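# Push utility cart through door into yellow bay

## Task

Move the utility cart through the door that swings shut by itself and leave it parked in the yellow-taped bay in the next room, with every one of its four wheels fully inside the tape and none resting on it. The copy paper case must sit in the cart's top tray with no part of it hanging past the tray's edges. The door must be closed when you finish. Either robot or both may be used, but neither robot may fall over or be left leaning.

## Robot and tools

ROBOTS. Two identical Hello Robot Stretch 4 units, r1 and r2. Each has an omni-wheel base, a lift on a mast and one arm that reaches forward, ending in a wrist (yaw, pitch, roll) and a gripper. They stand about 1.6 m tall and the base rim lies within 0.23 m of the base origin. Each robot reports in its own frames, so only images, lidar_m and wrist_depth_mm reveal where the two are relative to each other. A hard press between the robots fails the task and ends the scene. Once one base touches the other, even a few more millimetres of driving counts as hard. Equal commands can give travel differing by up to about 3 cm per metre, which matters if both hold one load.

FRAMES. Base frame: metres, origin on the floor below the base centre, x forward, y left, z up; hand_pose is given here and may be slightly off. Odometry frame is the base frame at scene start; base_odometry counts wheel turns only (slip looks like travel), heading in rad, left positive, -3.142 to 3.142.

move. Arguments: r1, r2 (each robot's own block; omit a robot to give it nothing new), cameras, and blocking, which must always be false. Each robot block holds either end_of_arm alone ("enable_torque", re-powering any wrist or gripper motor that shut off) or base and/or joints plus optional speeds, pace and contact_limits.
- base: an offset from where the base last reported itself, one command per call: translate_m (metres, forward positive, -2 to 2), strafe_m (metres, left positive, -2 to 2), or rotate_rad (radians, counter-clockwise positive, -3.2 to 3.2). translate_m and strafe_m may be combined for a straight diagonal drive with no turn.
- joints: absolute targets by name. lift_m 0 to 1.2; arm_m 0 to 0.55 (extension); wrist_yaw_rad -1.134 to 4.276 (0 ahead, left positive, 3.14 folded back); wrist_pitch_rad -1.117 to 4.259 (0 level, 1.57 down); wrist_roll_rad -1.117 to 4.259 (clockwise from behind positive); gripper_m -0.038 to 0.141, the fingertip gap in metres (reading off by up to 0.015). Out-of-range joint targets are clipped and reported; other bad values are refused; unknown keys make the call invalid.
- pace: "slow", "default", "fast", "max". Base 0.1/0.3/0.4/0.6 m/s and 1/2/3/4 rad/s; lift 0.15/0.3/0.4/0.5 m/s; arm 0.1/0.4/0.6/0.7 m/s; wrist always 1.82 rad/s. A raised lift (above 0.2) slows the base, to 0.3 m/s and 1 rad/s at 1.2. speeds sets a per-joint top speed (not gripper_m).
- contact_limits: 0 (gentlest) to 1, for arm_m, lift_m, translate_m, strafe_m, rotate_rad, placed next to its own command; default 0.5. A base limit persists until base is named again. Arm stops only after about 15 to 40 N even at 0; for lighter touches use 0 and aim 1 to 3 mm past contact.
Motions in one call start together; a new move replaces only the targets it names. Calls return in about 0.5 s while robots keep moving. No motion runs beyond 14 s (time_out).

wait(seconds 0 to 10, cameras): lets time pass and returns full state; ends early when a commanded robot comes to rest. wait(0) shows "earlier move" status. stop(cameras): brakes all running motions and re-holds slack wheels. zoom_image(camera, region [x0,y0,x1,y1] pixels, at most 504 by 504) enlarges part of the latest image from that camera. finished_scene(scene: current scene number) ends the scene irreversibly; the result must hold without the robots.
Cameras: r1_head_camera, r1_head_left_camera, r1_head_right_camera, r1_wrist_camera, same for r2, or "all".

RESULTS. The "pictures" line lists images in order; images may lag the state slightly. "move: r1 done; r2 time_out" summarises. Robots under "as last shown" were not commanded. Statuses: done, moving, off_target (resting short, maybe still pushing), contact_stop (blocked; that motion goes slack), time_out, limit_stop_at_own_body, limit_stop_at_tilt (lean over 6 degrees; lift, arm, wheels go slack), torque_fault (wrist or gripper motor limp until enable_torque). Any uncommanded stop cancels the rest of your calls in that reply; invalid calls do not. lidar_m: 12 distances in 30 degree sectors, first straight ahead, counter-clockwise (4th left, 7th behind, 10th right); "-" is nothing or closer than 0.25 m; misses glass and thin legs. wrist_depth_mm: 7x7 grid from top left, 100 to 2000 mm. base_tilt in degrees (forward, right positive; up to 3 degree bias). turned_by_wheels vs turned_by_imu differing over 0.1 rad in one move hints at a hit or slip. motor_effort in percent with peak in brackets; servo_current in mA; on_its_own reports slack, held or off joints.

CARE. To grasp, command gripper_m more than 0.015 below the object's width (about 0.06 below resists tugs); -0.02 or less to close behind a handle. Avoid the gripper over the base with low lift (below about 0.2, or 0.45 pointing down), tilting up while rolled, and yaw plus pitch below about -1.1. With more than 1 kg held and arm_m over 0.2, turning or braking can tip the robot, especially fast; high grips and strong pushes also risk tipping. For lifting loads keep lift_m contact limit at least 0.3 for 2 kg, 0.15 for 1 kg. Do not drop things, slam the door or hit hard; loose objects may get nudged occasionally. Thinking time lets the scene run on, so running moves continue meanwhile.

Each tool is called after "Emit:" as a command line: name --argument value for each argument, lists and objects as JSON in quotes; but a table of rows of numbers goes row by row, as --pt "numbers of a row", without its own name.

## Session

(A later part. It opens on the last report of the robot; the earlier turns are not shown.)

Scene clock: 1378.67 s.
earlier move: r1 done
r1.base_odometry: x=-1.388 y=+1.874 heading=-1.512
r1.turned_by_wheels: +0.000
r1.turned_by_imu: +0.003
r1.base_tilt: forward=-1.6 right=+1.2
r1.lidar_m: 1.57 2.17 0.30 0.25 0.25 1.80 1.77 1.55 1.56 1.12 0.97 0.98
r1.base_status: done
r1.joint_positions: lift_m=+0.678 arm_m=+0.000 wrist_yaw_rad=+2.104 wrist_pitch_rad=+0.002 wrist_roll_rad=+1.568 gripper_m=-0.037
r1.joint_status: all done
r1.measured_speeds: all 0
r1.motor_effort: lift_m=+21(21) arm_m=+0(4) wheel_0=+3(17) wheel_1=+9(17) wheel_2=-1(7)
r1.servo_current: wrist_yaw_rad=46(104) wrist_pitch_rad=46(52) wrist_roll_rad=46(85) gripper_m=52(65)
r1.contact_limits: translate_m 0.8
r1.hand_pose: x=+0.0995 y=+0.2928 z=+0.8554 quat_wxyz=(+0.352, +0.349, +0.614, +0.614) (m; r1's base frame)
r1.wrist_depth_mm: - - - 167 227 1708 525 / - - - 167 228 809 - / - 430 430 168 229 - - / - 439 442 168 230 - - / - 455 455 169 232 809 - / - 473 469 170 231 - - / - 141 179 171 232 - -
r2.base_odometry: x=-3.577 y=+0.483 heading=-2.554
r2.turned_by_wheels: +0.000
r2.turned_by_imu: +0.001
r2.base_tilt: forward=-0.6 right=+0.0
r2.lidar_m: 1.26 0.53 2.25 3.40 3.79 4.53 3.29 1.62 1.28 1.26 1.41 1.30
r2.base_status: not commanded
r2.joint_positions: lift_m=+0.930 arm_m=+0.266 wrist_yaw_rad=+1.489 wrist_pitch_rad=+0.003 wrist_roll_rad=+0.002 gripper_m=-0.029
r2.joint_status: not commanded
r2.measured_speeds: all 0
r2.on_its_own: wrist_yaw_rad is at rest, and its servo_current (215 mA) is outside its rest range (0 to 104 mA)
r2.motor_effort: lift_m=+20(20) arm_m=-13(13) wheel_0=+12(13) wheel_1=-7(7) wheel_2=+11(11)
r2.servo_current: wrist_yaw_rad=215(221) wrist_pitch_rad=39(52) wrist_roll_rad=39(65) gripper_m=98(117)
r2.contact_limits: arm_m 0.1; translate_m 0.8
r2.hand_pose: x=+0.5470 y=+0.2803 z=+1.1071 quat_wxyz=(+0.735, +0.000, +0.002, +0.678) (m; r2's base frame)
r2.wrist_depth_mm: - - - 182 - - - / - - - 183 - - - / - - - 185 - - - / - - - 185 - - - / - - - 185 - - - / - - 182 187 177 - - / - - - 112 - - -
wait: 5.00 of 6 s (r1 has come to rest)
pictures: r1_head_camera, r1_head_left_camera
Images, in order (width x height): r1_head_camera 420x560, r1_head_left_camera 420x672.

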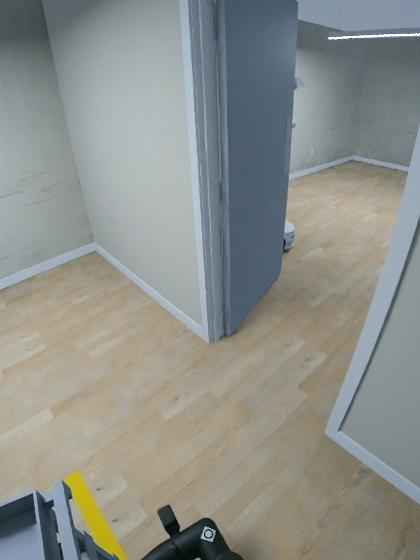

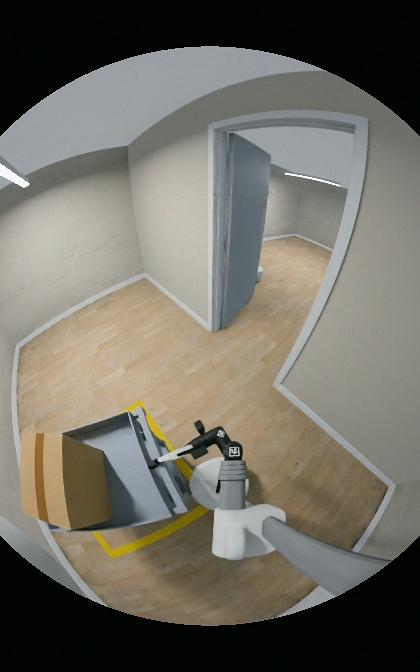

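Emit:
move --blocking false --cameras '[]' --r1 '{"base":{"translate_m":0.31,"strafe_m":0.05},"joints":{"wrist_yaw_rad":2.35},"speeds":{"wrist_yaw_rad":0.1},"pace":"slow","contact_limits":{"translate_m":0.6}}'

Emit:
wait --seconds 6 --cameras '["r1_head_left_camera","r1_head_right_camera"]'

Scene clock: 1395.80 s.
move: r1 moving
r1.base_odometry: x=-1.385 y=+1.862 heading=-1.511
r1.turned_by_wheels: +0.001
r1.turned_by_imu: +0.000
r1.base_tilt: forward=-1.6 right=+1.3
r1.lidar_m: 1.55 2.12 0.29 0.25 0.25 1.79 1.82 1.57 1.59 1.09 0.97 0.94
r1.base_status: translate_m moving; strafe_m moving
r1.joint_positions: lift_m=+0.678 arm_m=+0.000 wrist_yaw_rad=+2.145 wrist_pitch_rad=+0.002 wrist_roll_rad=+1.568 gripper_m=-0.037
r1.joint_status: wrist_yaw_rad moving
r1.measured_speeds: translate_m=+0.049 strafe_m=+0.008 rotate_rad=+0.001 lift_m=+0.000 arm_m=+0.000 wrist_yaw_rad=+0.108 wrist_pitch_rad=+0.000 wrist_roll_rad=+0.000
r1.motor_effort: lift_m=+21(21) arm_m=-2(2) wheel_0=+7(7) wheel_1=+8(13) wheel_2=-7(7)
r1.servo_current: wrist_yaw_rad=52(59) wrist_pitch_rad=39(46) wrist_roll_rad=39(59) gripper_m=52(59)
r1.contact_limits: translate_m 0.6
r1.hand_pose: x=+0.0875 y=+0.2896 z=+0.8554 quat_wxyz=(+0.339, +0.337, +0.621, +0.622) (m; r1's base frame)
r1.wrist_depth_mm: - - - 163 222 1756 539 / - - - 164 224 778 - / - 424 424 166 226 - - / - 439 442 167 227 - - / - 459 462 168 230 - - / - 480 469 170 231 - - / - 140 176 170 234 - -
r2.base_odometry: x=-3.577 y=+0.483 heading=-2.554
r2.turned_by_wheels: +0.000
r2.turned_by_imu: +0.000
r2.base_tilt: forward=-0.6 right=+0.0
r2.lidar_m: 1.27 0.52 2.23 3.41 3.74 4.53 3.26 1.62 1.30 1.28 1.39 1.31
r2.base_status: not commanded
r2.joint_positions: lift_m=+0.930 arm_m=+0.266 wrist_yaw_rad=+1.489 wrist_pitch_rad=+0.003 wrist_roll_rad=+0.002 gripper_m=-0.029
r2.joint_status: not commanded
r2.measured_speeds: all 0
r2.motor_effort: lift_m=+20(20) arm_m=-13(13) wheel_0=+12(13) wheel_1=-7(8) wheel_2=+11(11)
r2.servo_current: wrist_yaw_rad=208(215) wrist_pitch_rad=39(52) wrist_roll_rad=39(59) gripper_m=98(111)
r2.contact_limits: arm_m 0.1; translate_m 0.8
r2.hand_pose: x=+0.5470 y=+0.2803 z=+1.1071 quat_wxyz=(+0.735, +0.000, +0.002, +0.678) (m; r2's base frame)
r2.wrist_depth_mm: - - - 182 - - - / - - - 183 - - - / - - - 186 - - - / - - - 183 - - - / - - - 185 - - - / - - 182 187 178 - - / - - - 112 - - -
pictures: none
No camera images: "cameras" was empty.

Scene clock: 1399.70 s.
earlier move: r1 done
r1.base_odometry: x=-1.320 y=+1.568 heading=-1.511
r1.turned_by_wheels: +0.000
r1.turned_by_imu: +0.002
r1.base_tilt: forward=-1.6 right=+1.3
r1.lidar_m: 1.24 1.80 0.29 0.25 0.25 1.98 2.12 1.83 1.53 0.93 0.77 0.79
r1.base_status: done
r1.joint_positions: lift_m=+0.678 arm_m=+0.000 wrist_yaw_rad=+2.358 wrist_pitch_rad=+0.002 wrist_roll_rad=+1.568 gripper_m=-0.037
r1.joint_status: all done
r1.measured_speeds: all 0
r1.motor_effort: lift_m=+21(21) arm_m=+4(4) wheel_0=+1(10) wheel_1=+8(18) wheel_2=-2(9)
r1.servo_current: wrist_yaw_rad=59(78) wrist_pitch_rad=46(52) wrist_roll_rad=52(72) gripper_m=52(59)
r1.contact_limits: translate_m 0.6
r1.hand_pose: x=+0.0283 y=+0.2654 z=+0.8554 quat_wxyz=(+0.271, +0.269, +0.653, +0.654) (m; r1's base frame)
r1.wrist_depth_mm: - - - 196 200 715 - / - 399 399 147 205 778 - / - 415 415 152 212 809 - / - 442 445 156 218 - - / - 484 477 162 227 - - / - - 496 168 231 1983 - / - - - 170 241 1499 1281
r2.base_odometry: x=-3.577 y=+0.483 heading=-2.554
r2.turned_by_wheels: +0.000
r2.turned_by_imu: +0.001
r2.base_tilt: forward=-0.6 right=+0.0
r2.lidar_m: 1.27 0.55 2.22 3.41 3.79 4.52 3.31 1.59 1.29 1.29 1.41 1.28
r2.base_status: not commanded
r2.joint_positions: lift_m=+0.930 arm_m=+0.266 wrist_yaw_rad=+1.489 wrist_pitch_rad=+0.003 wrist_roll_rad=+0.002 gripper_m=-0.029
r2.joint_status: not commanded
r2.measured_speeds: all 0
r2.on_its_own: wrist_yaw_rad is at rest, and its servo_current (208 mA) is outside its rest range (0 to 104 mA)
r2.motor_effort: lift_m=+20(20) arm_m=-13(13) wheel_0=+12(13) wheel_1=-7(8) wheel_2=+11(11)
r2.servo_current: wrist_yaw_rad=208(228) wrist_pitch_rad=39(52) wrist_roll_rad=46(59) gripper_m=104(111)
r2.contact_limits: arm_m 0.1; translate_m 0.8
r2.hand_pose: x=+0.5470 y=+0.2803 z=+1.1071 quat_wxyz=(+0.735, +0.000, +0.002, +0.678) (m; r2's base frame)
r2.wrist_depth_mm: - - - 182 - - - / - - - 182 - - - / - - - 185 - - - / - - - 183 - - - / - - - 185 - - - / - - 182 186 178 - - / - - - 112 - - -
wait: 3.90 of 6 s (r1 has come to rest)
pictures: r1_head_left_camera, r1_head_right_camera
Images, in order (width x height): r1_head_left_camera 420x672, r1_head_right_camera 420x672.

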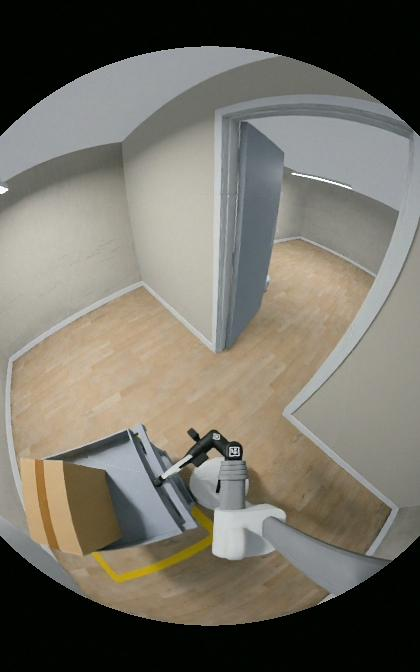

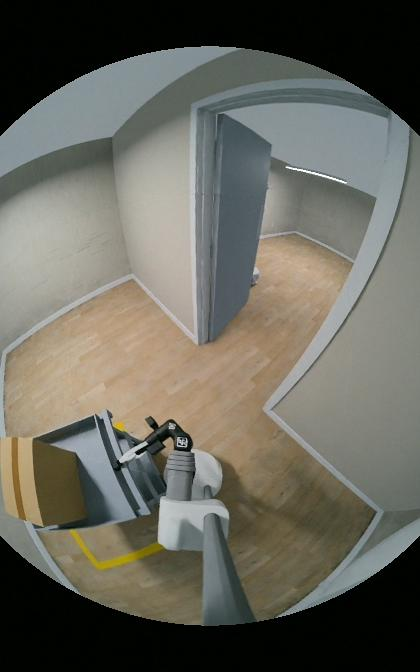

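Emit:
move --blocking false --cameras '[]' --r1 '{"joints":{"gripper_m":0.13}}'

Emit:
wait --seconds 2 --cameras '[]'

Emit:
move --blocking false --cameras '[]' --r1 '{"base":{"translate_m":0.32,"strafe_m":-0.32},"pace":"slow"}'

Emit:
wait --seconds 7 --cameras '[]'

Emit:
move --blocking false --cameras '[]' --r1 '{"joints":{"wrist_yaw_rad":0.3},"base":{"rotate_rad":1.9},"pace":"slow"}'

Emit:
wait --seconds 6 --cameras '["r1_head_camera","r1_head_left_camera"]'

Scene clock: 1411.37 s.
move: r1 moving
r1.base_odometry: x=-1.320 y=+1.568 heading=-1.512
r1.turned_by_wheels: -0.001
r1.turned_by_imu: -0.001
r1.base_tilt: forward=-1.6 right=+1.3
r1.lidar_m: 1.27 1.79 0.29 0.25 0.25 1.98 2.11 1.83 1.56 0.90 0.78 0.79
r1.base_status: not commanded
r1.joint_positions: lift_m=+0.678 arm_m=+0.000 wrist_yaw_rad=+2.358 wrist_pitch_rad=+0.002 wrist_roll_rad=+1.568 gripper_m=-0.012
r1.joint_status: gripper_m moving
r1.measured_speeds: translate_m=+0.000 strafe_m=+0.000 rotate_rad=-0.001 lift_m=+0.000 arm_m=+0.000 wrist_yaw_rad=+0.000 wrist_pitch_rad=+0.000 wrist_roll_rad=+0.000
r1.motor_effort: lift_m=+21(21) arm_m=+3(4) wheel_0=-1(2) wheel_1=+5(8) wheel_2=-2(2)
r1.servo_current: wrist_yaw_rad=59(78) wrist_pitch_rad=52(52) wrist_roll_rad=59(59) gripper_m=78(78)
r1.contact_limits: translate_m 0.6
r1.hand_pose: x=+0.0283 y=+0.2654 z=+0.8554 quat_wxyz=(+0.271, +0.269, +0.653, +0.654) (m; r1's base frame)
r1.wrist_depth_mm: - - - 199 202 - - / - 402 404 150 208 798 - / - 415 415 154 214 798 - / - 445 445 159 221 - - / - 492 480 164 228 - - / - - 496 170 233 1983 - / - - 182 173 242 1661 1281
r2.base_odometry: x=-3.577 y=+0.483 heading=-2.554
r2.turned_by_wheels: +0.000
r2.turned_by_imu: +0.000
r2.base_tilt: forward=-0.7 right=+0.1
r2.lidar_m: 1.27 0.53 2.24 3.41 3.78 4.54 3.32 1.63 1.28 1.27 1.42 1.29
r2.base_status: not commanded
r2.joint_positions: lift_m=+0.930 arm_m=+0.266 wrist_yaw_rad=+1.489 wrist_pitch_rad=+0.003 wrist_roll_rad=+0.002 gripper_m=-0.029
r2.joint_status: not commanded
r2.measured_speeds: all 0
r2.motor_effort: lift_m=+19(20) arm_m=-13(13) wheel_0=+12(12) wheel_1=-7(7) wheel_2=+11(11)
r2.servo_current: wrist_yaw_rad=228(228) wrist_pitch_rad=46(46) wrist_roll_rad=46(52) gripper_m=104(104)
r2.contact_limits: arm_m 0.1; translate_m 0.8
r2.hand_pose: x=+0.5470 y=+0.2803 z=+1.1071 quat_wxyz=(+0.735, +0.000, +0.002, +0.678) (m; r2's base frame)
r2.wrist_depth_mm: - - - 182 - - - / - - - 183 - - - / - - - 185 - - - / - - - 184 - - - / - - - 185 - - - / - - 181 187 177 - - / - - - 112 - - -
pictures: none
No camera images: "cameras" was empty.

Scene clock: 1413.27 s.
earlier move: r1 done
r1.base_odometry: x=-1.320 y=+1.568 heading=-1.512
r1.turned_by_wheels: +0.000
r1.turned_by_imu: +0.000
r1.base_tilt: forward=-1.6 right=+1.2
r1.lidar_m: 1.24 1.78 0.28 0.25 0.25 1.95 2.11 1.82 1.50 0.92 0.79 0.78
r1.base_status: not commanded
r1.joint_positions: lift_m=+0.678 arm_m=+0.000 wrist_yaw_rad=+2.357 wrist_pitch_rad=+0.002 wrist_roll_rad=+1.568 gripper_m=+0.130
r1.joint_status: all done
r1.measured_speeds: all 0
r1.motor_effort: lift_m=+21(21) arm_m=-3(4) wheel_0=-3(3) wheel_1=+5(8) wheel_2=-2(2)
r1.servo_current: wrist_yaw_rad=46(78) wrist_pitch_rad=39(52) wrist_roll_rad=39(65) gripper_m=33(104)
r1.contact_limits: translate_m 0.6
r1.hand_pose: x=+0.0285 y=+0.2656 z=+0.8554 quat_wxyz=(+0.271, +0.269, +0.653, +0.654) (m; r1's base frame)
r1.wrist_depth_mm: - - - 200 202 715 - / - 402 402 151 208 798 - / - 415 418 155 215 788 - / - 445 445 160 221 - - / - 492 477 165 229 - - / - - 500 170 233 1983 - / - - - 174 178 1618 469
r2.base_odometry: x=-3.577 y=+0.483 heading=-2.554
r2.turned_by_wheels: +0.000
r2.turned_by_imu: +0.000
r2.base_tilt: forward=-0.7 right=+0.0
r2.lidar_m: 1.27 0.53 2.24 3.39 3.76 4.51 3.30 1.60 1.29 1.26 1.42 1.29
r2.base_status: not commanded
r2.joint_positions: lift_m=+0.930 arm_m=+0.266 wrist_yaw_rad=+1.489 wrist_pitch_rad=+0.003 wrist_roll_rad=+0.002 gripper_m=-0.029
r2.joint_status: not commanded
r2.measured_speeds: all 0
r2.on_its_own: wrist_yaw_rad is at rest, and its servo_current (202 mA) is outside its rest range (0 to 104 mA)
r2.motor_effort: lift_m=+20(20) arm_m=-13(13) wheel_0=+12(12) wheel_1=-7(7) wheel_2=+11(12)
r2.servo_current: wrist_yaw_rad=202(228) wrist_pitch_rad=39(52) wrist_roll_rad=52(65) gripper_m=104(111)
r2.contact_limits: arm_m 0.1; translate_m 0.8
r2.hand_pose: x=+0.5470 y=+0.2803 z=+1.1071 quat_wxyz=(+0.735, +0.000, +0.002, +0.678) (m; r2's base frame)
r2.wrist_depth_mm: - - - 182 - - - / - - - 183 - - - / - - - 185 - - - / - - - 184 - - - / - - - 185 - - - / - - 182 186 178 - - / - - - 112 - - -
wait: 1.90 of 2 s (r1 has come to rest)
pictures: none
No camera images: "cameras" was empty.

Scene clock: 1413.77 s.
move: r1 moving
r1.base_odometry: x=-1.328 y=+1.558 heading=-1.512
r1.turned_by_wheels: +0.000
r1.turned_by_imu: +0.000
r1.base_tilt: forward=-1.6 right=+1.3
r1.lidar_m: 1.26 1.74 0.27 0.25 0.25 2.01 2.13 1.82 1.53 0.88 0.78 0.75
r1.base_status: translate_m moving; strafe_m moving
r1.joint_positions: lift_m=+0.678 arm_m=+0.000 wrist_yaw_rad=+2.354 wrist_pitch_rad=+0.001 wrist_roll_rad=+1.568 gripper_m=+0.130
r1.joint_status: not commanded
r1.measured_speeds: translate_m=+0.038 strafe_m=-0.036 rotate_rad=-0.004 lift_m=+0.000 arm_m=+0.000 wrist_yaw_rad=-0.070 wrist_pitch_rad=-0.028 wrist_roll_rad=+0.000
r1.motor_effort: lift_m=+21(21) arm_m=-4(4) wheel_0=+5(7) wheel_1=-1(5) wheel_2=-5(6)
r1.servo_current: wrist_yaw_rad=59(65) wrist_pitch_rad=46(46) wrist_roll_rad=59(65) gripper_m=39(52)
r1.hand_pose: x=+0.0294 y=+0.2661 z=+0.8557 quat_wxyz=(+0.272, +0.271, +0.652, +0.654) (m; r1's base frame)
r1.wrist_depth_mm: - - - 155 212 1661 - / - - 480 215 218 - - / - 424 427 165 224 - - / - 459 455 170 232 866 - / - 496 484 175 238 - - / - - 194 180 193 1983 - / - - - 147 253 1863 473
r2.base_odometry: x=-3.577 y=+0.483 heading=-2.554
r2.turned_by_wheels: +0.000
r2.turned_by_imu: +0.000
r2.base_tilt: forward=-0.6 right=+0.0
r2.lidar_m: 1.27 0.52 2.22 3.41 3.80 4.53 3.30 1.61 1.28 1.26 1.43 1.27
r2.base_status: not commanded
r2.joint_positions: lift_m=+0.930 arm_m=+0.266 wrist_yaw_rad=+1.489 wrist_pitch_rad=+0.003 wrist_roll_rad=+0.002 gripper_m=-0.029
r2.joint_status: not commanded
r2.measured_speeds: all 0
r2.motor_effort: lift_m=+19(20) arm_m=-12(13) wheel_0=+12(12) wheel_1=-7(7) wheel_2=+11(11)
r2.servo_current: wrist_yaw_rad=208(215) wrist_pitch_rad=46(46) wrist_roll_rad=52(59) gripper_m=98(111)
r2.contact_limits: arm_m 0.1; translate_m 0.8
r2.hand_pose: x=+0.5470 y=+0.2803 z=+1.1071 quat_wxyz=(+0.735, +0.000, +0.002, +0.678) (m; r2's base frame)
r2.wrist_depth_mm: - - - 182 - - - / - - - 183 - - - / - - - 185 - - - / - - - 184 - - - / - - - 185 - - - / - - 182 186 178 - - / - - - 112 - - -
pictures: none
No camera images: "cameras" was empty.

Scene clock: 1419.03 s.
earlier move: r1 done
r1.base_odometry: x=-1.620 y=+1.230 heading=-1.512
r1.turned_by_wheels: +0.000
r1.turned_by_imu: -0.002
r1.base_tilt: forward=-1.6 right=+1.2
r1.lidar_m: 1.04 0.99 2.87 0.62 0.57 0.55 2.11 1.88 0.70 0.42 0.33 0.34
r1.base_status: done
r1.joint_positions: lift_m=+0.678 arm_m=+0.000 wrist_yaw_rad=+2.352 wrist_pitch_rad=+0.002 wrist_roll_rad=+1.568 gripper_m=+0.130
r1.joint_status: not commanded
r1.measured_speeds: all 0
r1.motor_effort: lift_m=+20(21) arm_m=-3(4) wheel_0=+3(8) wheel_1=-2(6) wheel_2=-1(6)
r1.servo_current: wrist_yaw_rad=39(72) wrist_pitch_rad=46(52) wrist_roll_rad=52(72) gripper_m=46(52)
r1.hand_pose: x=+0.0298 y=+0.2663 z=+0.8556 quat_wxyz=(+0.273, +0.271, +0.652, +0.653) (m; r1's base frame)
r1.wrist_depth_mm: - - - - - 1708 1281 / - - - - - 1921 1229 / - - - 854 - - - / - - 891 866 - - - / - - 960 931 - - - / - 213 - - - 190 1366 / - - - 147 - 1921 1229
r2.base_odometry: x=-3.577 y=+0.483 heading=-2.554
r2.turned_by_wheels: +0.000
r2.turned_by_imu: +0.001
r2.base_tilt: forward=-0.6 right=+0.0
r2.lidar_m: 1.28 0.53 2.22 3.41 3.79 4.53 3.31 1.61 1.27 1.27 1.43 1.29
r2.base_status: not commanded
r2.joint_positions: lift_m=+0.930 arm_m=+0.266 wrist_yaw_rad=+1.489 wrist_pitch_rad=+0.003 wrist_roll_rad=+0.002 gripper_m=-0.029
r2.joint_status: not commanded
r2.measured_speeds: all 0
r2.on_its_own: wrist_yaw_rad is at rest, and its servo_current (208 mA) is outside its rest range (0 to 104 mA)
r2.motor_effort: lift_m=+20(20) arm_m=-13(13) wheel_0=+12(13) wheel_1=-7(8) wheel_2=+11(12)
r2.servo_current: wrist_yaw_rad=208(221) wrist_pitch_rad=46(52) wrist_roll_rad=46(59) gripper_m=98(111)
r2.contact_limits: arm_m 0.1; translate_m 0.8
r2.hand_pose: x=+0.5470 y=+0.2803 z=+1.1071 quat_wxyz=(+0.735, +0.000, +0.002, +0.678) (m; r2's base frame)
r2.wrist_depth_mm: - - - 182 - - - / - - - 183 - - - / - - - 185 - - - / - - - 184 - - - / - - - 185 - - - / - - 181 186 177 - - / - - - 112 - - -
wait: 5.27 of 7 s (r1 has come to rest)
pictures: none
No camera images: "cameras" was empty.

Scene clock: 1419.53 s.
move: r1 moving
r1.base_odometry: x=-1.620 y=+1.230 heading=-1.386
r1.turned_by_wheels: +0.126
r1.turned_by_imu: +0.126
r1.base_tilt: forward=-1.6 right=+1.3
r1.lidar_m: 1.01 1.03 2.90 0.59 0.55 2.48 2.02 1.88 0.60 0.37 0.33 2.19
r1.base_status: rotate_rad moving
r1.joint_positions: lift_m=+0.678 arm_m=+0.000 wrist_yaw_rad=+1.940 wrist_pitch_rad=+0.002 wrist_roll_rad=+1.568 gripper_m=+0.130
r1.joint_status: wrist_yaw_rad moving
r1.measured_speeds: translate_m=-0.001 strafe_m=+0.002 rotate_rad=+0.487 lift_m=+0.000 arm_m=+0.000 wrist_yaw_rad=-1.731 wrist_pitch_rad=+0.000 wrist_roll_rad=+0.000
r1.motor_effort: lift_m=+20(21) arm_m=-3(4) wheel_0=-8(8) wheel_1=-4(6) wheel_2=-5(5)
r1.servo_current: wrist_yaw_rad=111(111) wrist_pitch_rad=39(46) wrist_roll_rad=39(59) gripper_m=39(46)
r1.hand_pose: x=+0.1485 y=+0.3005 z=+0.8556 quat_wxyz=(+0.401, +0.399, +0.583, +0.584) (m; r1's base frame)
r1.wrist_depth_mm: - - - - - 1756 1229 / - - - - - 1756 1229 / - - - - - 1808 1182 / - - - - - 1708 1255 / - - 1042 878 - - - / - 213 878 668 1281 197 - / - - 917 147 - - -
r2.base_odometry: x=-3.577 y=+0.483 heading=-2.554
r2.turned_by_wheels: +0.000
r2.turned_by_imu: +0.000
r2.base_tilt: forward=-0.6 right=+0.0
r2.lidar_m: 1.26 0.53 2.22 3.39 3.77 4.53 3.31 1.64 1.30 1.25 1.42 1.29
r2.base_status: not commanded
r2.joint_positions: lift_m=+0.930 arm_m=+0.266 wrist_yaw_rad=+1.489 wrist_pitch_rad=+0.003 wrist_roll_rad=+0.002 gripper_m=-0.029
r2.joint_status: not commanded
r2.measured_speeds: all 0
r2.motor_effort: lift_m=+20(20) arm_m=-13(13) wheel_0=+12(12) wheel_1=-7(7) wheel_2=+11(11)
r2.servo_current: wrist_yaw_rad=215(215) wrist_pitch_rad=46(52) wrist_roll_rad=46(52) gripper_m=111(111)
r2.contact_limits: arm_m 0.1; translate_m 0.8
r2.hand_pose: x=+0.5470 y=+0.2803 z=+1.1071 quat_wxyz=(+0.735, +0.000, +0.002, +0.678) (m; r2's base frame)
r2.wrist_depth_mm: - - - 182 - - - / - - - 182 - - - / - - - 185 - - - / - - - 185 - - - / - - - 185 - - - / - - 182 186 177 - - / - - - 112 - - -
pictures: none
No camera images: "cameras" was empty.

Scene clock: 1422.23 s.
earlier move: r1 done
r1.base_odometry: x=-1.620 y=+1.230 heading=+0.388
r1.turned_by_wheels: +1.774
r1.turned_by_imu: +1.783
r1.base_tilt: forward=-1.6 right=+1.3
r1.lidar_m: 0.58 0.56 2.44 1.86 1.07 0.47 0.35 0.34 1.27 1.00 2.30 3.06
r1.base_status: done
r1.joint_positions: lift_m=+0.678 arm_m=+0.000 wrist_yaw_rad=+0.303 wrist_pitch_rad=+0.002 wrist_roll_rad=+1.568 gripper_m=+0.130
r1.joint_status: all done
r1.measured_speeds: all 0
r1.motor_effort: lift_m=+20(21) arm_m=-4(4) wheel_0=-4(9) wheel_1=-2(7) wheel_2=-1(7)
r1.servo_current: wrist_yaw_rad=65(111) wrist_pitch_rad=39(59) wrist_roll_rad=39(65) gripper_m=39(46)
r1.hand_pose: x=+0.4722 y=+0.0025 z=+0.8556 quat_wxyz=(+0.700, +0.698, +0.107, +0.106) (m; r1's base frame)
r1.wrist_depth_mm: - - - - - 1756 1205 / - - - 415 - 732 - / - - - 418 - - - / - - 627 418 - - - / - - 647 421 - - - / - 214 668 424 196 187 - / - - - 148 - - -
r2.base_odometry: x=-3.577 y=+0.483 heading=-2.554
r2.turned_by_wheels: +0.000
r2.turned_by_imu: +0.000
r2.base_tilt: forward=-0.6 right=+0.0
r2.lidar_m: 1.26 0.51 2.22 3.40 3.77 4.53 3.34 1.61 1.30 1.27 1.41 1.30
r2.base_status: not commanded
r2.joint_positions: lift_m=+0.930 arm_m=+0.266 wrist_yaw_rad=+1.489 wrist_pitch_rad=+0.003 wrist_roll_rad=+0.002 gripper_m=-0.029
r2.joint_status: not commanded
r2.measured_speeds: all 0
r2.on_its_own: wrist_yaw_rad is at rest, and its servo_current (208 mA) is outside its rest range (0 to 104 mA)
r2.motor_effort: lift_m=+20(20) arm_m=-13(13) wheel_0=+12(13) wheel_1=-7(7) wheel_2=+11(11)
r2.servo_current: wrist_yaw_rad=208(221) wrist_pitch_rad=46(52) wrist_roll_rad=52(72) gripper_m=104(111)
r2.contact_limits: arm_m 0.1; translate_m 0.8
r2.hand_pose: x=+0.5470 y=+0.2803 z=+1.1071 quat_wxyz=(+0.735, +0.000, +0.002, +0.678) (m; r2's base frame)
r2.wrist_depth_mm: - - - 182 - - - / - - - 182 - - - / - - - 186 - - - / - - - 184 - - - / - - - 184 - - - / - - 182 186 178 - - / - - - 112 - - -
wait: 2.70 of 6 s (r1 has come to rest)
pictures: r1_head_camera, r1_head_left_camera
Images, in order (width x height): r1_head_camera 420x560, r1_head_left_camera 420x672.

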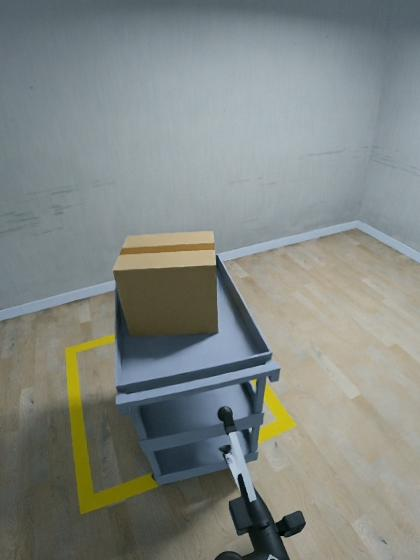

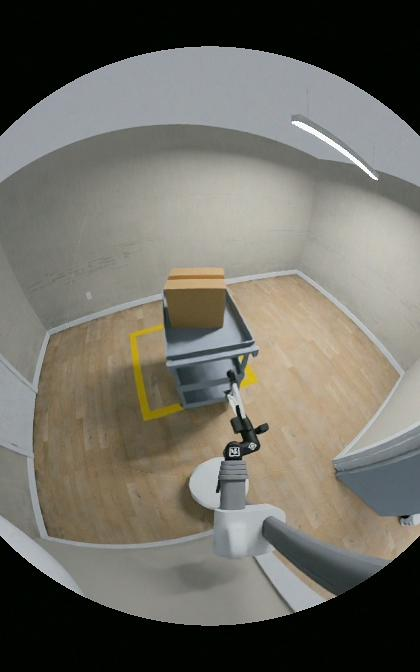

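Emit:
zoom_image --camera "r1_head_camera" --region '[60, 320, 320, 520]'

Scaled by 1.938 from the camera's 420x560 image, which has a finer 600x800 frame.

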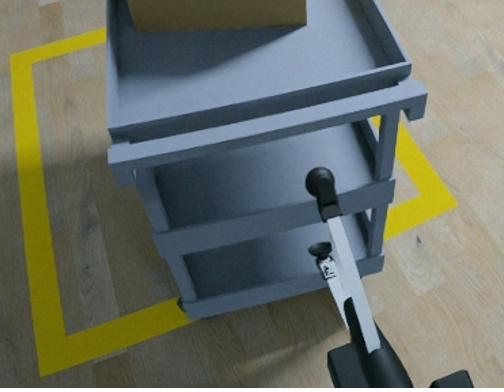

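Emit:
move --blocking false --cameras '[]' --r1 '{"base":{"translate_m":0.17,"strafe_m":0.06},"joints":{"wrist_yaw_rad":0.35},"pace":"slow","contact_limits":{"translate_m":0.4}}'

Emit:
wait --seconds 5 --cameras '["r1_head_camera","r1_wrist_camera"]'

Scene clock: 1439.33 s.
move: r1 moving
r1.base_odometry: x=-1.611 y=+1.239 heading=+0.388
r1.turned_by_wheels: +0.000
r1.turned_by_imu: +0.000
r1.base_tilt: forward=-1.6 right=+1.3
r1.lidar_m: 0.54 0.56 2.43 1.89 1.12 0.48 0.37 0.35 1.25 1.02 2.40 3.07
r1.base_status: translate_m moving; strafe_m moving
r1.joint_positions: lift_m=+0.678 arm_m=+0.000 wrist_yaw_rad=+0.347 wrist_pitch_rad=+0.002 wrist_roll_rad=+1.568 gripper_m=+0.130
r1.joint_status: wrist_yaw_rad moving
r1.measured_speeds: translate_m=+0.050 strafe_m=+0.017 rotate_rad=+0.000 lift_m=+0.000 arm_m=+0.000 wrist_yaw_rad=+0.000 wrist_pitch_rad=+0.000 wrist_roll_rad=+0.000
r1.motor_effort: lift_m=+20(21) arm_m=-3(4) wheel_0=+3(5) wheel_1=+6(7) wheel_2=-6(7)
r1.servo_current: wrist_yaw_rad=59(78) wrist_pitch_rad=39(46) wrist_roll_rad=46(65) gripper_m=39(46)
r1.contact_limits: translate_m 0.4
r1.hand_pose: x=+0.4718 y=+0.0160 z=+0.8556 quat_wxyz=(+0.697, +0.696, +0.123, +0.122) (m; r1's base frame)
r1.wrist_depth_mm: - - - - - 1708 1205 / - - - 402 - 1756 - / - - - 404 - - - / - - 615 407 - - - / - - 640 410 1025 - - / - 213 654 413 211 188 - / - - - 147 - - -
r2.base_odometry: x=-3.577 y=+0.483 heading=-2.554
r2.turned_by_wheels: +0.000
r2.turned_by_imu: +0.000
r2.base_tilt: forward=-0.6 right=+0.1
r2.lidar_m: 1.26 0.53 2.25 3.41 3.77 4.52 3.31 1.57 1.30 1.26 1.40 1.30
r2.base_status: not commanded
r2.joint_positions: lift_m=+0.930 arm_m=+0.266 wrist_yaw_rad=+1.489 wrist_pitch_rad=+0.003 wrist_roll_rad=+0.002 gripper_m=-0.029
r2.joint_status: not commanded
r2.measured_speeds: all 0
r2.motor_effort: lift_m=+20(20) arm_m=-13(13) wheel_0=+12(12) wheel_1=-7(7) wheel_2=+11(11)
r2.servo_current: wrist_yaw_rad=202(215) wrist_pitch_rad=46(46) wrist_roll_rad=46(52) gripper_m=104(111)
r2.contact_limits: arm_m 0.1; translate_m 0.8
r2.hand_pose: x=+0.5470 y=+0.2803 z=+1.1071 quat_wxyz=(+0.735, +0.000, +0.002, +0.678) (m; r2's base frame)
r2.wrist_depth_mm: - - - 182 - - - / - - - 182 - - - / - - - 185 - - - / - - - 184 - - - / - - - 185 - - - / - - 182 187 178 - - / - - - 112 - - -
pictures: none
No camera images: "cameras" was empty.

Scene clock: 1441.87 s.
earlier move: r1 done
r1.base_odometry: x=-1.486 y=+1.350 heading=+0.388
r1.turned_by_wheels: +0.000
r1.turned_by_imu: +0.001
r1.base_tilt: forward=-1.6 right=+1.3
r1.lidar_m: 0.40 0.38 2.37 1.90 1.58 0.70 0.54 0.52 1.14 1.05 2.83 0.48
r1.base_status: done
r1.joint_positions: lift_m=+0.678 arm_m=+0.000 wrist_yaw_rad=+0.347 wrist_pitch_rad=+0.002 wrist_roll_rad=+1.568 gripper_m=+0.130
r1.joint_status: all done
r1.measured_speeds: all 0
r1.motor_effort: lift_m=+20(21) arm_m=-4(4) wheel_0=+5(7) wheel_1=+4(8) wheel_2=-2(7)
r1.servo_current: wrist_yaw_rad=59(78) wrist_pitch_rad=39(46) wrist_roll_rad=52(72) gripper_m=33(52)
r1.contact_limits: translate_m 0.4
r1.hand_pose: x=+0.4718 y=+0.0160 z=+0.8556 quat_wxyz=(+0.697, +0.696, +0.123, +0.122) (m; r1's base frame)
r1.wrist_depth_mm: - - - 174 234 1708 1205 / - - - 175 236 1756 - / - - 508 177 236 854 - / - 445 445 178 238 854 - / - 466 462 179 241 854 - / - 200 480 181 242 188 - / - 500 504 147 245 - -
r2.base_odometry: x=-3.577 y=+0.483 heading=-2.554
r2.turned_by_wheels: +0.000
r2.turned_by_imu: +0.000
r2.base_tilt: forward=-0.7 right=+0.0
r2.lidar_m: 1.27 0.54 2.19 3.41 3.75 4.51 3.27 1.59 1.26 1.27 1.40 1.29
r2.base_status: not commanded
r2.joint_positions: lift_m=+0.930 arm_m=+0.266 wrist_yaw_rad=+1.489 wrist_pitch_rad=+0.003 wrist_roll_rad=+0.002 gripper_m=-0.029
r2.joint_status: not commanded
r2.measured_speeds: all 0
r2.on_its_own: wrist_yaw_rad is at rest, and its servo_current (202 mA) is outside its rest range (0 to 104 mA)
r2.motor_effort: lift_m=+20(20) arm_m=-13(13) wheel_0=+12(12) wheel_1=-7(7) wheel_2=+11(11)
r2.servo_current: wrist_yaw_rad=202(221) wrist_pitch_rad=46(46) wrist_roll_rad=46(59) gripper_m=104(111)
r2.contact_limits: arm_m 0.1; translate_m 0.8
r2.hand_pose: x=+0.5470 y=+0.2803 z=+1.1071 quat_wxyz=(+0.735, +0.000, +0.002, +0.678) (m; r2's base frame)
r2.wrist_depth_mm: - - - 182 - - - / - - - 183 - - - / - - - 186 - - - / - - - 183 - - - / - - - 185 - - - / - - 182 187 178 - - / - - - 112 - - -
wait: 2.53 of 5 s (r1 has come to rest)
pictures: r1_head_camera, r1_wrist_camera
Images, in order (width x height): r1_head_camera 420x560, r1_wrist_camera 616x392.

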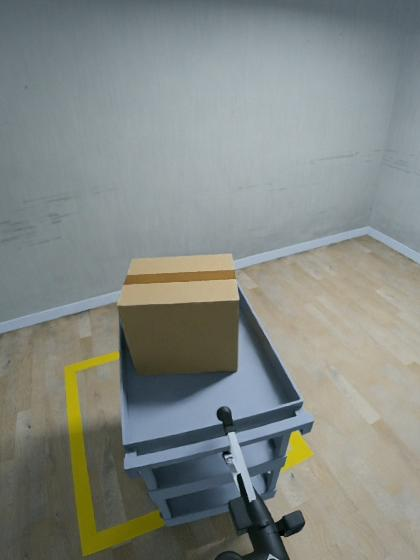

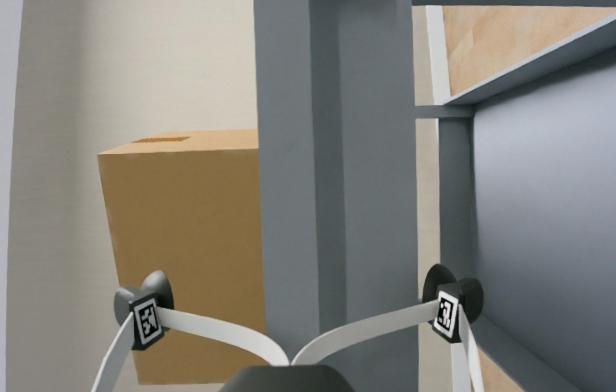

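Emit:
move --blocking false --cameras '[]' --r1 '{"joints":{"gripper_m":-0.038}}'

Emit:
wait --seconds 3 --cameras '[]'

Emit:
move --blocking false --cameras '[]' --r1 '{"base":{"translate_m":0.26,"strafe_m":0.06},"pace":"slow","contact_limits":{"translate_m":0.8}}'

Emit:
wait --seconds 5 --cameras '["r1_head_camera","r1_head_left_camera"]'

Scene clock: 1450.00 s.
move: r1 moving
r1.base_odometry: x=-1.486 y=+1.350 heading=+0.388
r1.turned_by_wheels: +0.000
r1.turned_by_imu: +0.000
r1.base_tilt: forward=-1.6 right=+1.3
r1.lidar_m: 0.40 0.38 2.43 1.88 1.58 0.71 0.52 0.52 1.17 1.05 2.83 0.46
r1.base_status: not commanded
r1.joint_positions: lift_m=+0.678 arm_m=+0.000 wrist_yaw_rad=+0.347 wrist_pitch_rad=+0.002 wrist_roll_rad=+1.568 gripper_m=+0.117
r1.joint_status: gripper_m moving
r1.measured_speeds: all 0
r1.motor_effort: lift_m=+20(21) arm_m=-4(4) wheel_0=+4(5) wheel_1=+4(4) wheel_2=-2(2)
r1.servo_current: wrist_yaw_rad=65(65) wrist_pitch_rad=39(46) wrist_roll_rad=46(52) gripper_m=98(98)
r1.contact_limits: translate_m 0.4
r1.hand_pose: x=+0.4718 y=+0.0160 z=+0.8556 quat_wxyz=(+0.697, +0.696, +0.123, +0.122) (m; r1's base frame)
r1.wrist_depth_mm: - - - 174 234 1756 1205 / - - - 175 236 1708 - / - - 512 176 238 842 - / - 442 445 178 239 854 - / - 466 462 180 241 866 - / - 204 477 181 242 - - / - 179 504 145 245 1708 -
r2.base_odometry: x=-3.577 y=+0.483 heading=-2.554
r2.turned_by_wheels: +0.000
r2.turned_by_imu: +0.000
r2.base_tilt: forward=-0.7 right=+0.0
r2.lidar_m: 1.27 0.53 2.24 3.42 3.76 4.52 3.31 1.61 1.29 1.27 1.43 1.30
r2.base_status: not commanded
r2.joint_positions: lift_m=+0.930 arm_m=+0.266 wrist_yaw_rad=+1.489 wrist_pitch_rad=+0.003 wrist_roll_rad=+0.002 gripper_m=-0.029
r2.joint_status: not commanded
r2.measured_speeds: all 0
r2.motor_effort: lift_m=+20(20) arm_m=-13(13) wheel_0=+12(12) wheel_1=-7(7) wheel_2=+11(11)
r2.servo_current: wrist_yaw_rad=208(215) wrist_pitch_rad=46(46) wrist_roll_rad=39(46) gripper_m=104(111)
r2.contact_limits: arm_m 0.1; translate_m 0.8
r2.hand_pose: x=+0.5470 y=+0.2803 z=+1.1071 quat_wxyz=(+0.735, +0.000, +0.002, +0.678) (m; r2's base frame)
r2.wrist_depth_mm: - - - 182 - - - / - - - 183 - - - / - - - 185 - - - / - - - 185 - - - / - - - 185 - - - / - - 181 186 178 - - / - - - 112 - - -
pictures: none
No camera images: "cameras" was empty.

Scene clock: 1451.90 s.
earlier move: r1 done
r1.base_odometry: x=-1.486 y=+1.350 heading=+0.388
r1.turned_by_wheels: +0.000
r1.turned_by_imu: +0.000
r1.base_tilt: forward=-1.6 right=+1.3
r1.lidar_m: 0.40 0.40 2.42 1.89 1.59 0.72 0.53 0.51 1.17 1.08 2.84 0.47
r1.base_status: not commanded
r1.joint_positions: lift_m=+0.678 arm_m=+0.000 wrist_yaw_rad=+0.347 wrist_pitch_rad=+0.003 wrist_roll_rad=+1.568 gripper_m=-0.037
r1.joint_status: all done
r1.measured_speeds: all 0
r1.motor_effort: lift_m=+20(21) arm_m=-4(4) wheel_0=+2(5) wheel_1=+2(4) wheel_2=+3(3)
r1.servo_current: wrist_yaw_rad=59(72) wrist_pitch_rad=39(46) wrist_roll_rad=39(65) gripper_m=91(221)
r1.contact_limits: translate_m 0.4
r1.hand_pose: x=+0.4718 y=+0.0160 z=+0.8552 quat_wxyz=(+0.697, +0.695, +0.123, +0.121) (m; r1's base frame)
r1.wrist_depth_mm: - - - 164 223 1756 1205 / - - - 166 225 798 - / - 530 430 167 229 - - / - 439 439 170 230 - - / - 459 462 172 233 - - / - 484 193 174 182 - - / - 140 504 175 240 - -
r2.base_odometry: x=-3.577 y=+0.483 heading=-2.554
r2.turned_by_wheels: +0.000
r2.turned_by_imu: +0.000
r2.base_tilt: forward=-0.6 right=+0.0
r2.lidar_m: 1.28 0.53 2.24 3.41 3.75 4.54 3.29 1.60 1.28 1.27 1.40 1.30
r2.base_status: not commanded
r2.joint_positions: lift_m=+0.930 arm_m=+0.266 wrist_yaw_rad=+1.489 wrist_pitch_rad=+0.003 wrist_roll_rad=+0.002 gripper_m=-0.029
r2.joint_status: not commanded
r2.measured_speeds: all 0
r2.on_its_own: wrist_yaw_rad is at rest, and its servo_current (215 mA) is outside its rest range (0 to 104 mA)
r2.motor_effort: lift_m=+20(20) arm_m=-13(13) wheel_0=+12(13) wheel_1=-7(7) wheel_2=+11(11)
r2.servo_current: wrist_yaw_rad=215(228) wrist_pitch_rad=39(46) wrist_roll_rad=46(59) gripper_m=104(111)
r2.contact_limits: arm_m 0.1; translate_m 0.8
r2.hand_pose: x=+0.5470 y=+0.2803 z=+1.1071 quat_wxyz=(+0.735, +0.000, +0.002, +0.678) (m; r2's base frame)
r2.wrist_depth_mm: - - - 182 - - - / - - - 183 - - - / - - - 185 - - - / - - - 184 - - - / - - - 185 - - - / - - 182 186 177 - - / - - - 112 - - -
wait: 1.90 of 3 s (r1 has come to rest)
pictures: none
No camera images: "cameras" was empty.

Scene clock: 1452.40 s.
move: r1 moving
r1.base_odometry: x=-1.475 y=+1.357 heading=+0.389
r1.turned_by_wheels: +0.000
r1.turned_by_imu: +0.000
r1.base_tilt: forward=-1.6 right=+1.3
r1.lidar_m: 0.37 0.38 2.40 1.87 1.63 0.73 0.54 0.51 1.13 1.06 2.84 0.47
r1.base_status: translate_m moving; strafe_m moving
r1.joint_positions: lift_m=+0.678 arm_m=+0.000 wrist_yaw_rad=+0.347 wrist_pitch_rad=+0.002 wrist_roll_rad=+1.568 gripper_m=-0.037
r1.joint_status: not commanded
r1.measured_speeds: translate_m=+0.048 strafe_m=+0.010 rotate_rad=+0.002 lift_m=+0.000 arm_m=-0.005 wrist_yaw_rad=+0.000 wrist_pitch_rad=-0.013 wrist_roll_rad=+0.000
r1.motor_effort: lift_m=+21(21) arm_m=+2(4) wheel_0=+4(6) wheel_1=+6(6) wheel_2=-3(7)
r1.servo_current: wrist_yaw_rad=52(65) wrist_pitch_rad=33(46) wrist_roll_rad=46(59) gripper_m=65(85)
r1.contact_limits: translate_m 0.8
r1.hand_pose: x=+0.4716 y=+0.0160 z=+0.8554 quat_wxyz=(+0.697, +0.695, +0.123, +0.122) (m; r1's base frame)
r1.wrist_depth_mm: - - - 157 216 1756 1229 / - - - 217 219 1618 - / - 500 462 160 220 831 - / - 427 427 162 223 842 - / - 452 445 163 225 842 - / - 466 462 165 226 - - / - 146 178 166 229 - -
r2.base_odometry: x=-3.577 y=+0.483 heading=-2.554
r2.turned_by_wheels: +0.000
r2.turned_by_imu: +0.000
r2.base_tilt: forward=-0.6 right=+0.0
r2.lidar_m: 1.27 0.54 2.26 3.41 3.78 4.52 3.29 1.60 1.30 1.27 1.43 1.29
r2.base_status: not commanded
r2.joint_positions: lift_m=+0.930 arm_m=+0.266 wrist_yaw_rad=+1.489 wrist_pitch_rad=+0.003 wrist_roll_rad=+0.002 gripper_m=-0.029
r2.joint_status: not commanded
r2.measured_speeds: all 0
r2.motor_effort: lift_m=+20(20) arm_m=-13(13) wheel_0=+12(13) wheel_1=-7(7) wheel_2=+11(11)
r2.servo_current: wrist_yaw_rad=208(215) wrist_pitch_rad=46(46) wrist_roll_rad=46(59) gripper_m=104(111)
r2.contact_limits: arm_m 0.1; translate_m 0.8
r2.hand_pose: x=+0.5470 y=+0.2803 z=+1.1071 quat_wxyz=(+0.735, +0.000, +0.002, +0.678) (m; r2's base frame)
r2.wrist_depth_mm: - - - 182 - - - / - - - 183 - - - / - - - 185 - - - / - - - 183 - - - / - - - 185 - - - / - - 182 186 178 - - / - - - 112 - - -
pictures: none
No camera images: "cameras" was empty.

Scene clock: 1455.83 s.
earlier move: r1 done
r1.base_odometry: x=-1.268 y=+1.503 heading=+0.388
r1.turned_by_wheels: -0.001
r1.turned_by_imu: -0.002
r1.base_tilt: forward=-1.6 right=+1.3
r1.lidar_m: 0.39 0.43 2.11 1.94 1.88 1.03 0.81 0.79 1.21 1.29 2.79 0.42
r1.base_status: done
r1.joint_positions: lift_m=+0.678 arm_m=+0.000 wrist_yaw_rad=+0.345 wrist_pitch_rad=+0.002 wrist_roll_rad=+1.568 gripper_m=-0.037
r1.joint_status: not commanded
r1.measured_speeds: all 0
r1.motor_effort: lift_m=+20(21) arm_m=+5(6) wheel_0=-1(7) wheel_1=+3(11) wheel_2=-5(14)
r1.servo_current: wrist_yaw_rad=59(72) wrist_pitch_rad=39(52) wrist_roll_rad=52(65) gripper_m=59(85)
r1.contact_limits: translate_m 0.8
r1.hand_pose: x=+0.4718 y=+0.0152 z=+0.8555 quat_wxyz=(+0.698, +0.696, +0.122, +0.121) (m; r1's base frame)
r1.wrist_depth_mm: - - - 142 197 759 - / - 452 436 145 204 778 - / - 410 410 150 210 809 - / - 436 439 154 217 - - / - 469 469 160 224 - - / - 496 205 165 229 - - / - 136 - 169 241 - -
r2.base_odometry: x=-3.577 y=+0.483 heading=-2.554
r2.turned_by_wheels: +0.000
r2.turned_by_imu: +0.000
r2.base_tilt: forward=-0.6 right=+0.0
r2.lidar_m: 1.25 0.53 2.26 3.41 3.75 4.51 3.28 1.61 1.26 1.28 1.41 1.29
r2.base_status: not commanded
r2.joint_positions: lift_m=+0.930 arm_m=+0.266 wrist_yaw_rad=+1.489 wrist_pitch_rad=+0.003 wrist_roll_rad=+0.002 gripper_m=-0.029
r2.joint_status: not commanded
r2.measured_speeds: all 0
r2.on_its_own: wrist_yaw_rad is at rest, and its servo_current (208 mA) is outside its rest range (0 to 104 mA)
r2.motor_effort: lift_m=+20(20) arm_m=-13(13) wheel_0=+12(13) wheel_1=-7(8) wheel_2=+11(11)
r2.servo_current: wrist_yaw_rad=208(221) wrist_pitch_rad=46(46) wrist_roll_rad=39(59) gripper_m=104(111)
r2.contact_limits: arm_m 0.1; translate_m 0.8
r2.hand_pose: x=+0.5470 y=+0.2803 z=+1.1071 quat_wxyz=(+0.735, +0.000, +0.002, +0.678) (m; r2's base frame)
r2.wrist_depth_mm: - - - 182 - - - / - - - 182 - - - / - - - 185 - - - / - - - 183 - - - / - - - 184 - - - / - - 182 186 178 - - / - - - 112 - - -
wait: 3.43 of 5 s (r1 has come to rest)
pictures: r1_head_camera, r1_head_left_camera
Images, in order (width x height): r1_head_camera 420x560, r1_head_left_camera 420x672.

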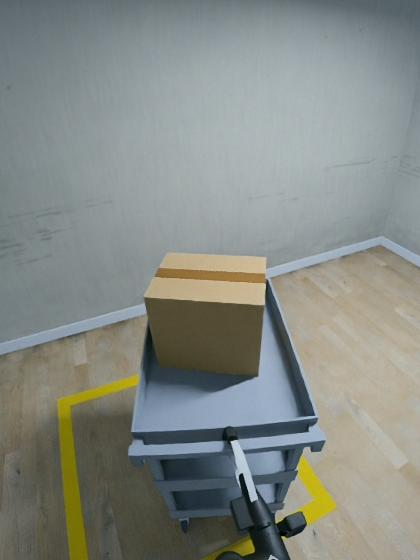

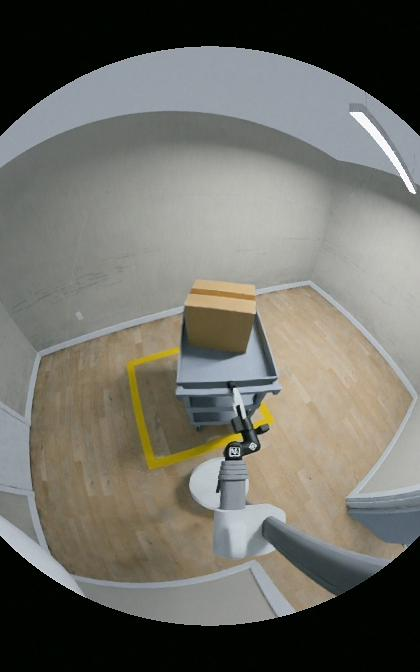

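Emit:
move --blocking false --cameras '[]' --r1 '{"base":{"translate_m":0.04,"strafe_m":-0.14},"pace":"slow","contact_limits":{"translate_m":0.8}}'

Emit:
wait --seconds 5 --cameras '["r1_head_camera"]'

Scene clock: 1470.53 s.
move: r1 moving
r1.base_odometry: x=-1.260 y=+1.493 heading=+0.388
r1.turned_by_wheels: +0.000
r1.turned_by_imu: +0.000
r1.base_tilt: forward=-1.6 right=+1.3
r1.lidar_m: 0.40 0.40 2.12 1.95 1.91 1.05 0.80 0.77 1.17 1.29 2.78 0.41
r1.base_status: translate_m moving; strafe_m moving
r1.joint_positions: lift_m=+0.678 arm_m=+0.000 wrist_yaw_rad=+0.347 wrist_pitch_rad=+0.002 wrist_roll_rad=+1.568 gripper_m=-0.037
r1.joint_status: not commanded
r1.measured_speeds: translate_m=+0.013 strafe_m=-0.048 rotate_rad=+0.001 lift_m=+0.000 arm_m=+0.000 wrist_yaw_rad=+0.018 wrist_pitch_rad=+0.000 wrist_roll_rad=+0.000
r1.motor_effort: lift_m=+20(21) arm_m=+5(5) wheel_0=+6(7) wheel_1=-5(6) wheel_2=-5(7)
r1.servo_current: wrist_yaw_rad=46(72) wrist_pitch_rad=46(46) wrist_roll_rad=46(59) gripper_m=59(59)
r1.contact_limits: translate_m 0.8
r1.hand_pose: x=+0.4717 y=+0.0159 z=+0.8555 quat_wxyz=(+0.697, +0.696, +0.123, +0.122) (m; r1's base frame)
r1.wrist_depth_mm: - - - 140 195 715 - / - 445 436 143 202 788 - / - 407 407 148 208 809 - / - 439 436 153 216 - - / - 469 469 159 225 - - / - 508 492 165 229 - - / - 136 - 169 241 - -
r2.base_odometry: x=-3.577 y=+0.483 heading=-2.554
r2.turned_by_wheels: +0.000
r2.turned_by_imu: +0.000
r2.base_tilt: forward=-0.6 right=+0.0
r2.lidar_m: 1.27 0.54 2.23 3.41 3.77 4.51 3.33 1.61 1.29 1.24 1.41 1.29
r2.base_status: not commanded
r2.joint_positions: lift_m=+0.930 arm_m=+0.266 wrist_yaw_rad=+1.489 wrist_pitch_rad=+0.003 wrist_roll_rad=+0.002 gripper_m=-0.029
r2.joint_status: not commanded
r2.measured_speeds: all 0
r2.motor_effort: lift_m=+20(20) arm_m=-13(13) wheel_0=+13(13) wheel_1=-7(7) wheel_2=+11(11)
r2.servo_current: wrist_yaw_rad=208(215) wrist_pitch_rad=39(46) wrist_roll_rad=46(59) gripper_m=111(111)
r2.contact_limits: arm_m 0.1; translate_m 0.8
r2.hand_pose: x=+0.5470 y=+0.2803 z=+1.1071 quat_wxyz=(+0.735, +0.000, +0.002, +0.678) (m; r2's base frame)
r2.wrist_depth_mm: - - - 181 - - - / - - - 183 - - - / - - - 185 - - - / - - - 185 - - - / - - - 185 - - - / - - 182 186 177 - - / - - - 112 - - -
pictures: none
No camera images: "cameras" was empty.

Scene clock: 1472.73 s.
earlier move: r1 done
r1.base_odometry: x=-1.178 y=+1.389 heading=+0.389
r1.turned_by_wheels: +0.001
r1.turned_by_imu: +0.001
r1.base_tilt: forward=-1.6 right=+1.3
r1.lidar_m: 0.38 0.40 2.14 2.08 2.02 1.01 0.79 6.74 1.08 1.25 2.65 0.44
r1.base_status: done
r1.joint_positions: lift_m=+0.678 arm_m=+0.000 wrist_yaw_rad=+0.356 wrist_pitch_rad=+0.002 wrist_roll_rad=+1.568 gripper_m=-0.037
r1.joint_status: not commanded
r1.measured_speeds: all 0
r1.motor_effort: lift_m=+20(21) arm_m=-3(5) wheel_0=+6(14) wheel_1=-3(7) wheel_2=+3(7)
r1.servo_current: wrist_yaw_rad=52(72) wrist_pitch_rad=39(52) wrist_roll_rad=52(72) gripper_m=59(59)
r1.contact_limits: translate_m 0.8
r1.hand_pose: x=+0.4717 y=+0.0185 z=+0.8555 quat_wxyz=(+0.697, +0.695, +0.126, +0.125) (m; r1's base frame)
r1.wrist_depth_mm: - - - 151 208 1618 569 / - - 559 154 213 - - / - 415 418 157 216 820 - / - 436 436 160 221 842 - / - 459 462 164 226 - - / - 488 213 168 230 - - / - 141 177 170 237 - -
r2.base_odometry: x=-3.577 y=+0.483 heading=-2.554
r2.turned_by_wheels: +0.000
r2.turned_by_imu: +0.000
r2.base_tilt: forward=-0.6 right=+0.0
r2.lidar_m: 1.26 0.53 2.24 3.41 3.77 4.52 3.33 1.60 1.27 1.27 1.45 1.30
r2.base_status: not commanded
r2.joint_positions: lift_m=+0.930 arm_m=+0.266 wrist_yaw_rad=+1.489 wrist_pitch_rad=+0.003 wrist_roll_rad=+0.002 gripper_m=-0.029
r2.joint_status: not commanded
r2.measured_speeds: all 0
r2.on_its_own: wrist_yaw_rad is at rest, and its servo_current (202 mA) is outside its rest range (0 to 104 mA)
r2.motor_effort: lift_m=+20(20) arm_m=-13(13) wheel_0=+12(13) wheel_1=-7(7) wheel_2=+11(11)
r2.servo_current: wrist_yaw_rad=202(228) wrist_pitch_rad=39(52) wrist_roll_rad=52(65) gripper_m=98(111)
r2.contact_limits: arm_m 0.1; translate_m 0.8
r2.hand_pose: x=+0.5470 y=+0.2803 z=+1.1071 quat_wxyz=(+0.735, +0.000, +0.002, +0.678) (m; r2's base frame)
r2.wrist_depth_mm: - - - 182 - - - / - - - 183 - - - / - - - 185 - - - / - - - 184 - - - / - - - 185 - - - / - - 182 187 178 - - / - - - 112 - - -
wait: 2.20 of 5 s (r1 has come to rest)
pictures: r1_head_camera
Images, in order (width x height): r1_head_camera 420x560.

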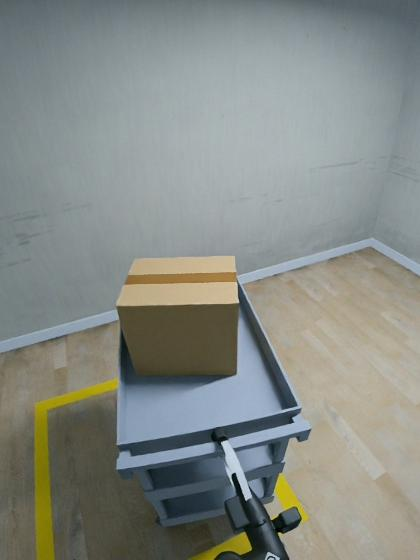

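Emit:
move --blocking false --cameras '[]' --r1 '{"base":{"translate_m":-0.03,"strafe_m":0.22},"pace":"slow","contact_limits":{"translate_m":0.8}}'

Emit:
wait --seconds 5 --cameras '["r1_head_camera"]'

Scene clock: 1483.73 s.
move: r1 moving
r1.base_odometry: x=-1.184 y=+1.401 heading=+0.389
r1.turned_by_wheels: +0.000
r1.turned_by_imu: +0.000
r1.base_tilt: forward=-1.6 right=+1.3
r1.lidar_m: 0.37 0.37 2.17 2.07 2.02 1.02 0.77 6.71 1.10 1.26 2.64 0.44
r1.base_status: translate_m moving; strafe_m moving
r1.joint_positions: lift_m=+0.678 arm_m=+0.000 wrist_yaw_rad=+0.353 wrist_pitch_rad=+0.002 wrist_roll_rad=+1.568 gripper_m=-0.037
r1.joint_status: not commanded
r1.measured_speeds: translate_m=-0.007 strafe_m=+0.051 rotate_rad=-0.001 lift_m=+0.000 arm_m=+0.000 wrist_yaw_rad=-0.001 wrist_pitch_rad=+0.000 wrist_roll_rad=+0.000
r1.motor_effort: lift_m=+20(21) arm_m=-3(4) wheel_0=-9(9) wheel_1=+4(5) wheel_2=+6(7)
r1.servo_current: wrist_yaw_rad=39(65) wrist_pitch_rad=39(46) wrist_roll_rad=52(59) gripper_m=59(65)
r1.contact_limits: translate_m 0.8
r1.hand_pose: x=+0.4717 y=+0.0176 z=+0.8555 quat_wxyz=(+0.697, +0.695, +0.125, +0.123) (m; r1's base frame)
r1.wrist_depth_mm: - - - 154 211 1661 1160 / - - - 157 215 778 - / - 421 421 159 220 831 - / - 433 436 162 223 842 - / - 459 462 165 228 - - / - 484 207 169 229 - - / - 141 183 171 236 - -
r2.base_odometry: x=-3.577 y=+0.483 heading=-2.554
r2.turned_by_wheels: +0.000
r2.turned_by_imu: +0.000
r2.base_tilt: forward=-0.6 right=+0.0
r2.lidar_m: 1.27 0.54 2.22 3.43 3.75 4.51 3.27 1.60 1.30 1.26 1.43 1.28
r2.base_status: not commanded
r2.joint_positions: lift_m=+0.930 arm_m=+0.266 wrist_yaw_rad=+1.489 wrist_pitch_rad=+0.003 wrist_roll_rad=+0.002 gripper_m=-0.029
r2.joint_status: not commanded
r2.measured_speeds: all 0
r2.motor_effort: lift_m=+20(20) arm_m=-13(13) wheel_0=+12(12) wheel_1=-7(7) wheel_2=+11(11)
r2.servo_current: wrist_yaw_rad=202(215) wrist_pitch_rad=39(46) wrist_roll_rad=46(59) gripper_m=111(111)
r2.contact_limits: arm_m 0.1; translate_m 0.8
r2.hand_pose: x=+0.5470 y=+0.2803 z=+1.1071 quat_wxyz=(+0.735, +0.000, +0.002, +0.678) (m; r2's base frame)
r2.wrist_depth_mm: - - - 182 - - - / - - - 183 - - - / - - - 185 - - - / - - - 184 - - - / - - - 185 - - - / - - 182 186 178 - - / - - - 112 - - -
pictures: none
No camera images: "cameras" was empty.

Scene clock: 1486.67 s.
earlier move: r1 done
r1.base_odometry: x=-1.289 y=+1.581 heading=+0.388
r1.turned_by_wheels: -0.001
r1.turned_by_imu: -0.001
r1.base_tilt: forward=-1.5 right=+1.2
r1.lidar_m: 0.41 0.43 2.07 1.87 1.80 1.10 0.83 0.81 1.25 1.35 2.84 0.41
r1.base_status: done
r1.joint_positions: lift_m=+0.678 arm_m=+0.000 wrist_yaw_rad=+0.344 wrist_pitch_rad=+0.002 wrist_roll_rad=+1.568 gripper_m=-0.037
r1.joint_status: not commanded
r1.measured_speeds: all 0
r1.motor_effort: lift_m=+20(21) arm_m=-4(4) wheel_0=-7(14) wheel_1=+0(7) wheel_2=+3(7)
r1.servo_current: wrist_yaw_rad=46(85) wrist_pitch_rad=46(52) wrist_roll_rad=59(72) gripper_m=52(65)
r1.contact_limits: translate_m 0.8
r1.hand_pose: x=+0.4719 y=+0.0148 z=+0.8555 quat_wxyz=(+0.698, +0.696, +0.121, +0.120) (m; r1's base frame)
r1.wrist_depth_mm: - 477 469 122 178 715 - / - 379 384 130 188 - - / - 410 410 137 198 - - / - 449 452 145 210 - - / - 500 504 154 223 - - / - - 183 163 231 1618 - / - 141 - 171 251 - 1255
r2.base_odometry: x=-3.577 y=+0.483 heading=-2.554
r2.turned_by_wheels: +0.000
r2.turned_by_imu: +0.000
r2.base_tilt: forward=-0.6 right=+0.0
r2.lidar_m: 1.29 0.53 2.21 3.41 3.78 4.52 3.29 1.60 1.28 1.26 1.42 1.29
r2.base_status: not commanded
r2.joint_positions: lift_m=+0.930 arm_m=+0.266 wrist_yaw_rad=+1.489 wrist_pitch_rad=+0.003 wrist_roll_rad=+0.002 gripper_m=-0.029
r2.joint_status: not commanded
r2.measured_speeds: all 0
r2.on_its_own: wrist_yaw_rad is at rest, and its servo_current (221 mA) is outside its rest range (0 to 104 mA)
r2.motor_effort: lift_m=+20(20) arm_m=-13(13) wheel_0=+12(12) wheel_1=-7(7) wheel_2=+11(11)
r2.servo_current: wrist_yaw_rad=221(221) wrist_pitch_rad=46(46) wrist_roll_rad=65(65) gripper_m=98(111)
r2.contact_limits: arm_m 0.1; translate_m 0.8
r2.hand_pose: x=+0.5470 y=+0.2803 z=+1.1071 quat_wxyz=(+0.735, +0.000, +0.002, +0.678) (m; r2's base frame)
r2.wrist_depth_mm: - - - 182 - - - / - - - 183 - - - / - - - 185 - - - / - - - 183 - - - / - - - 185 - - - / - - 182 187 177 - - / - - - 112 - - -
wait: 2.93 of 5 s (r1 has come to rest)
pictures: r1_head_camera
Images, in order (width x height): r1_head_camera 420x560.

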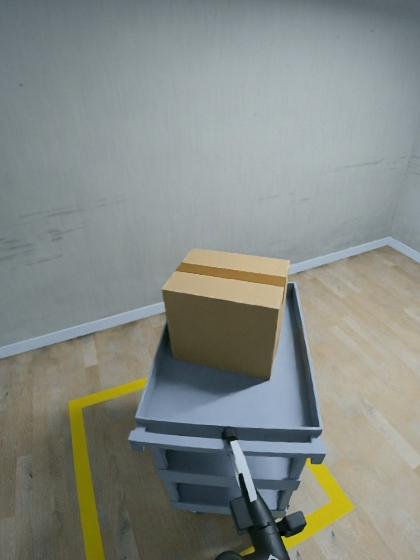

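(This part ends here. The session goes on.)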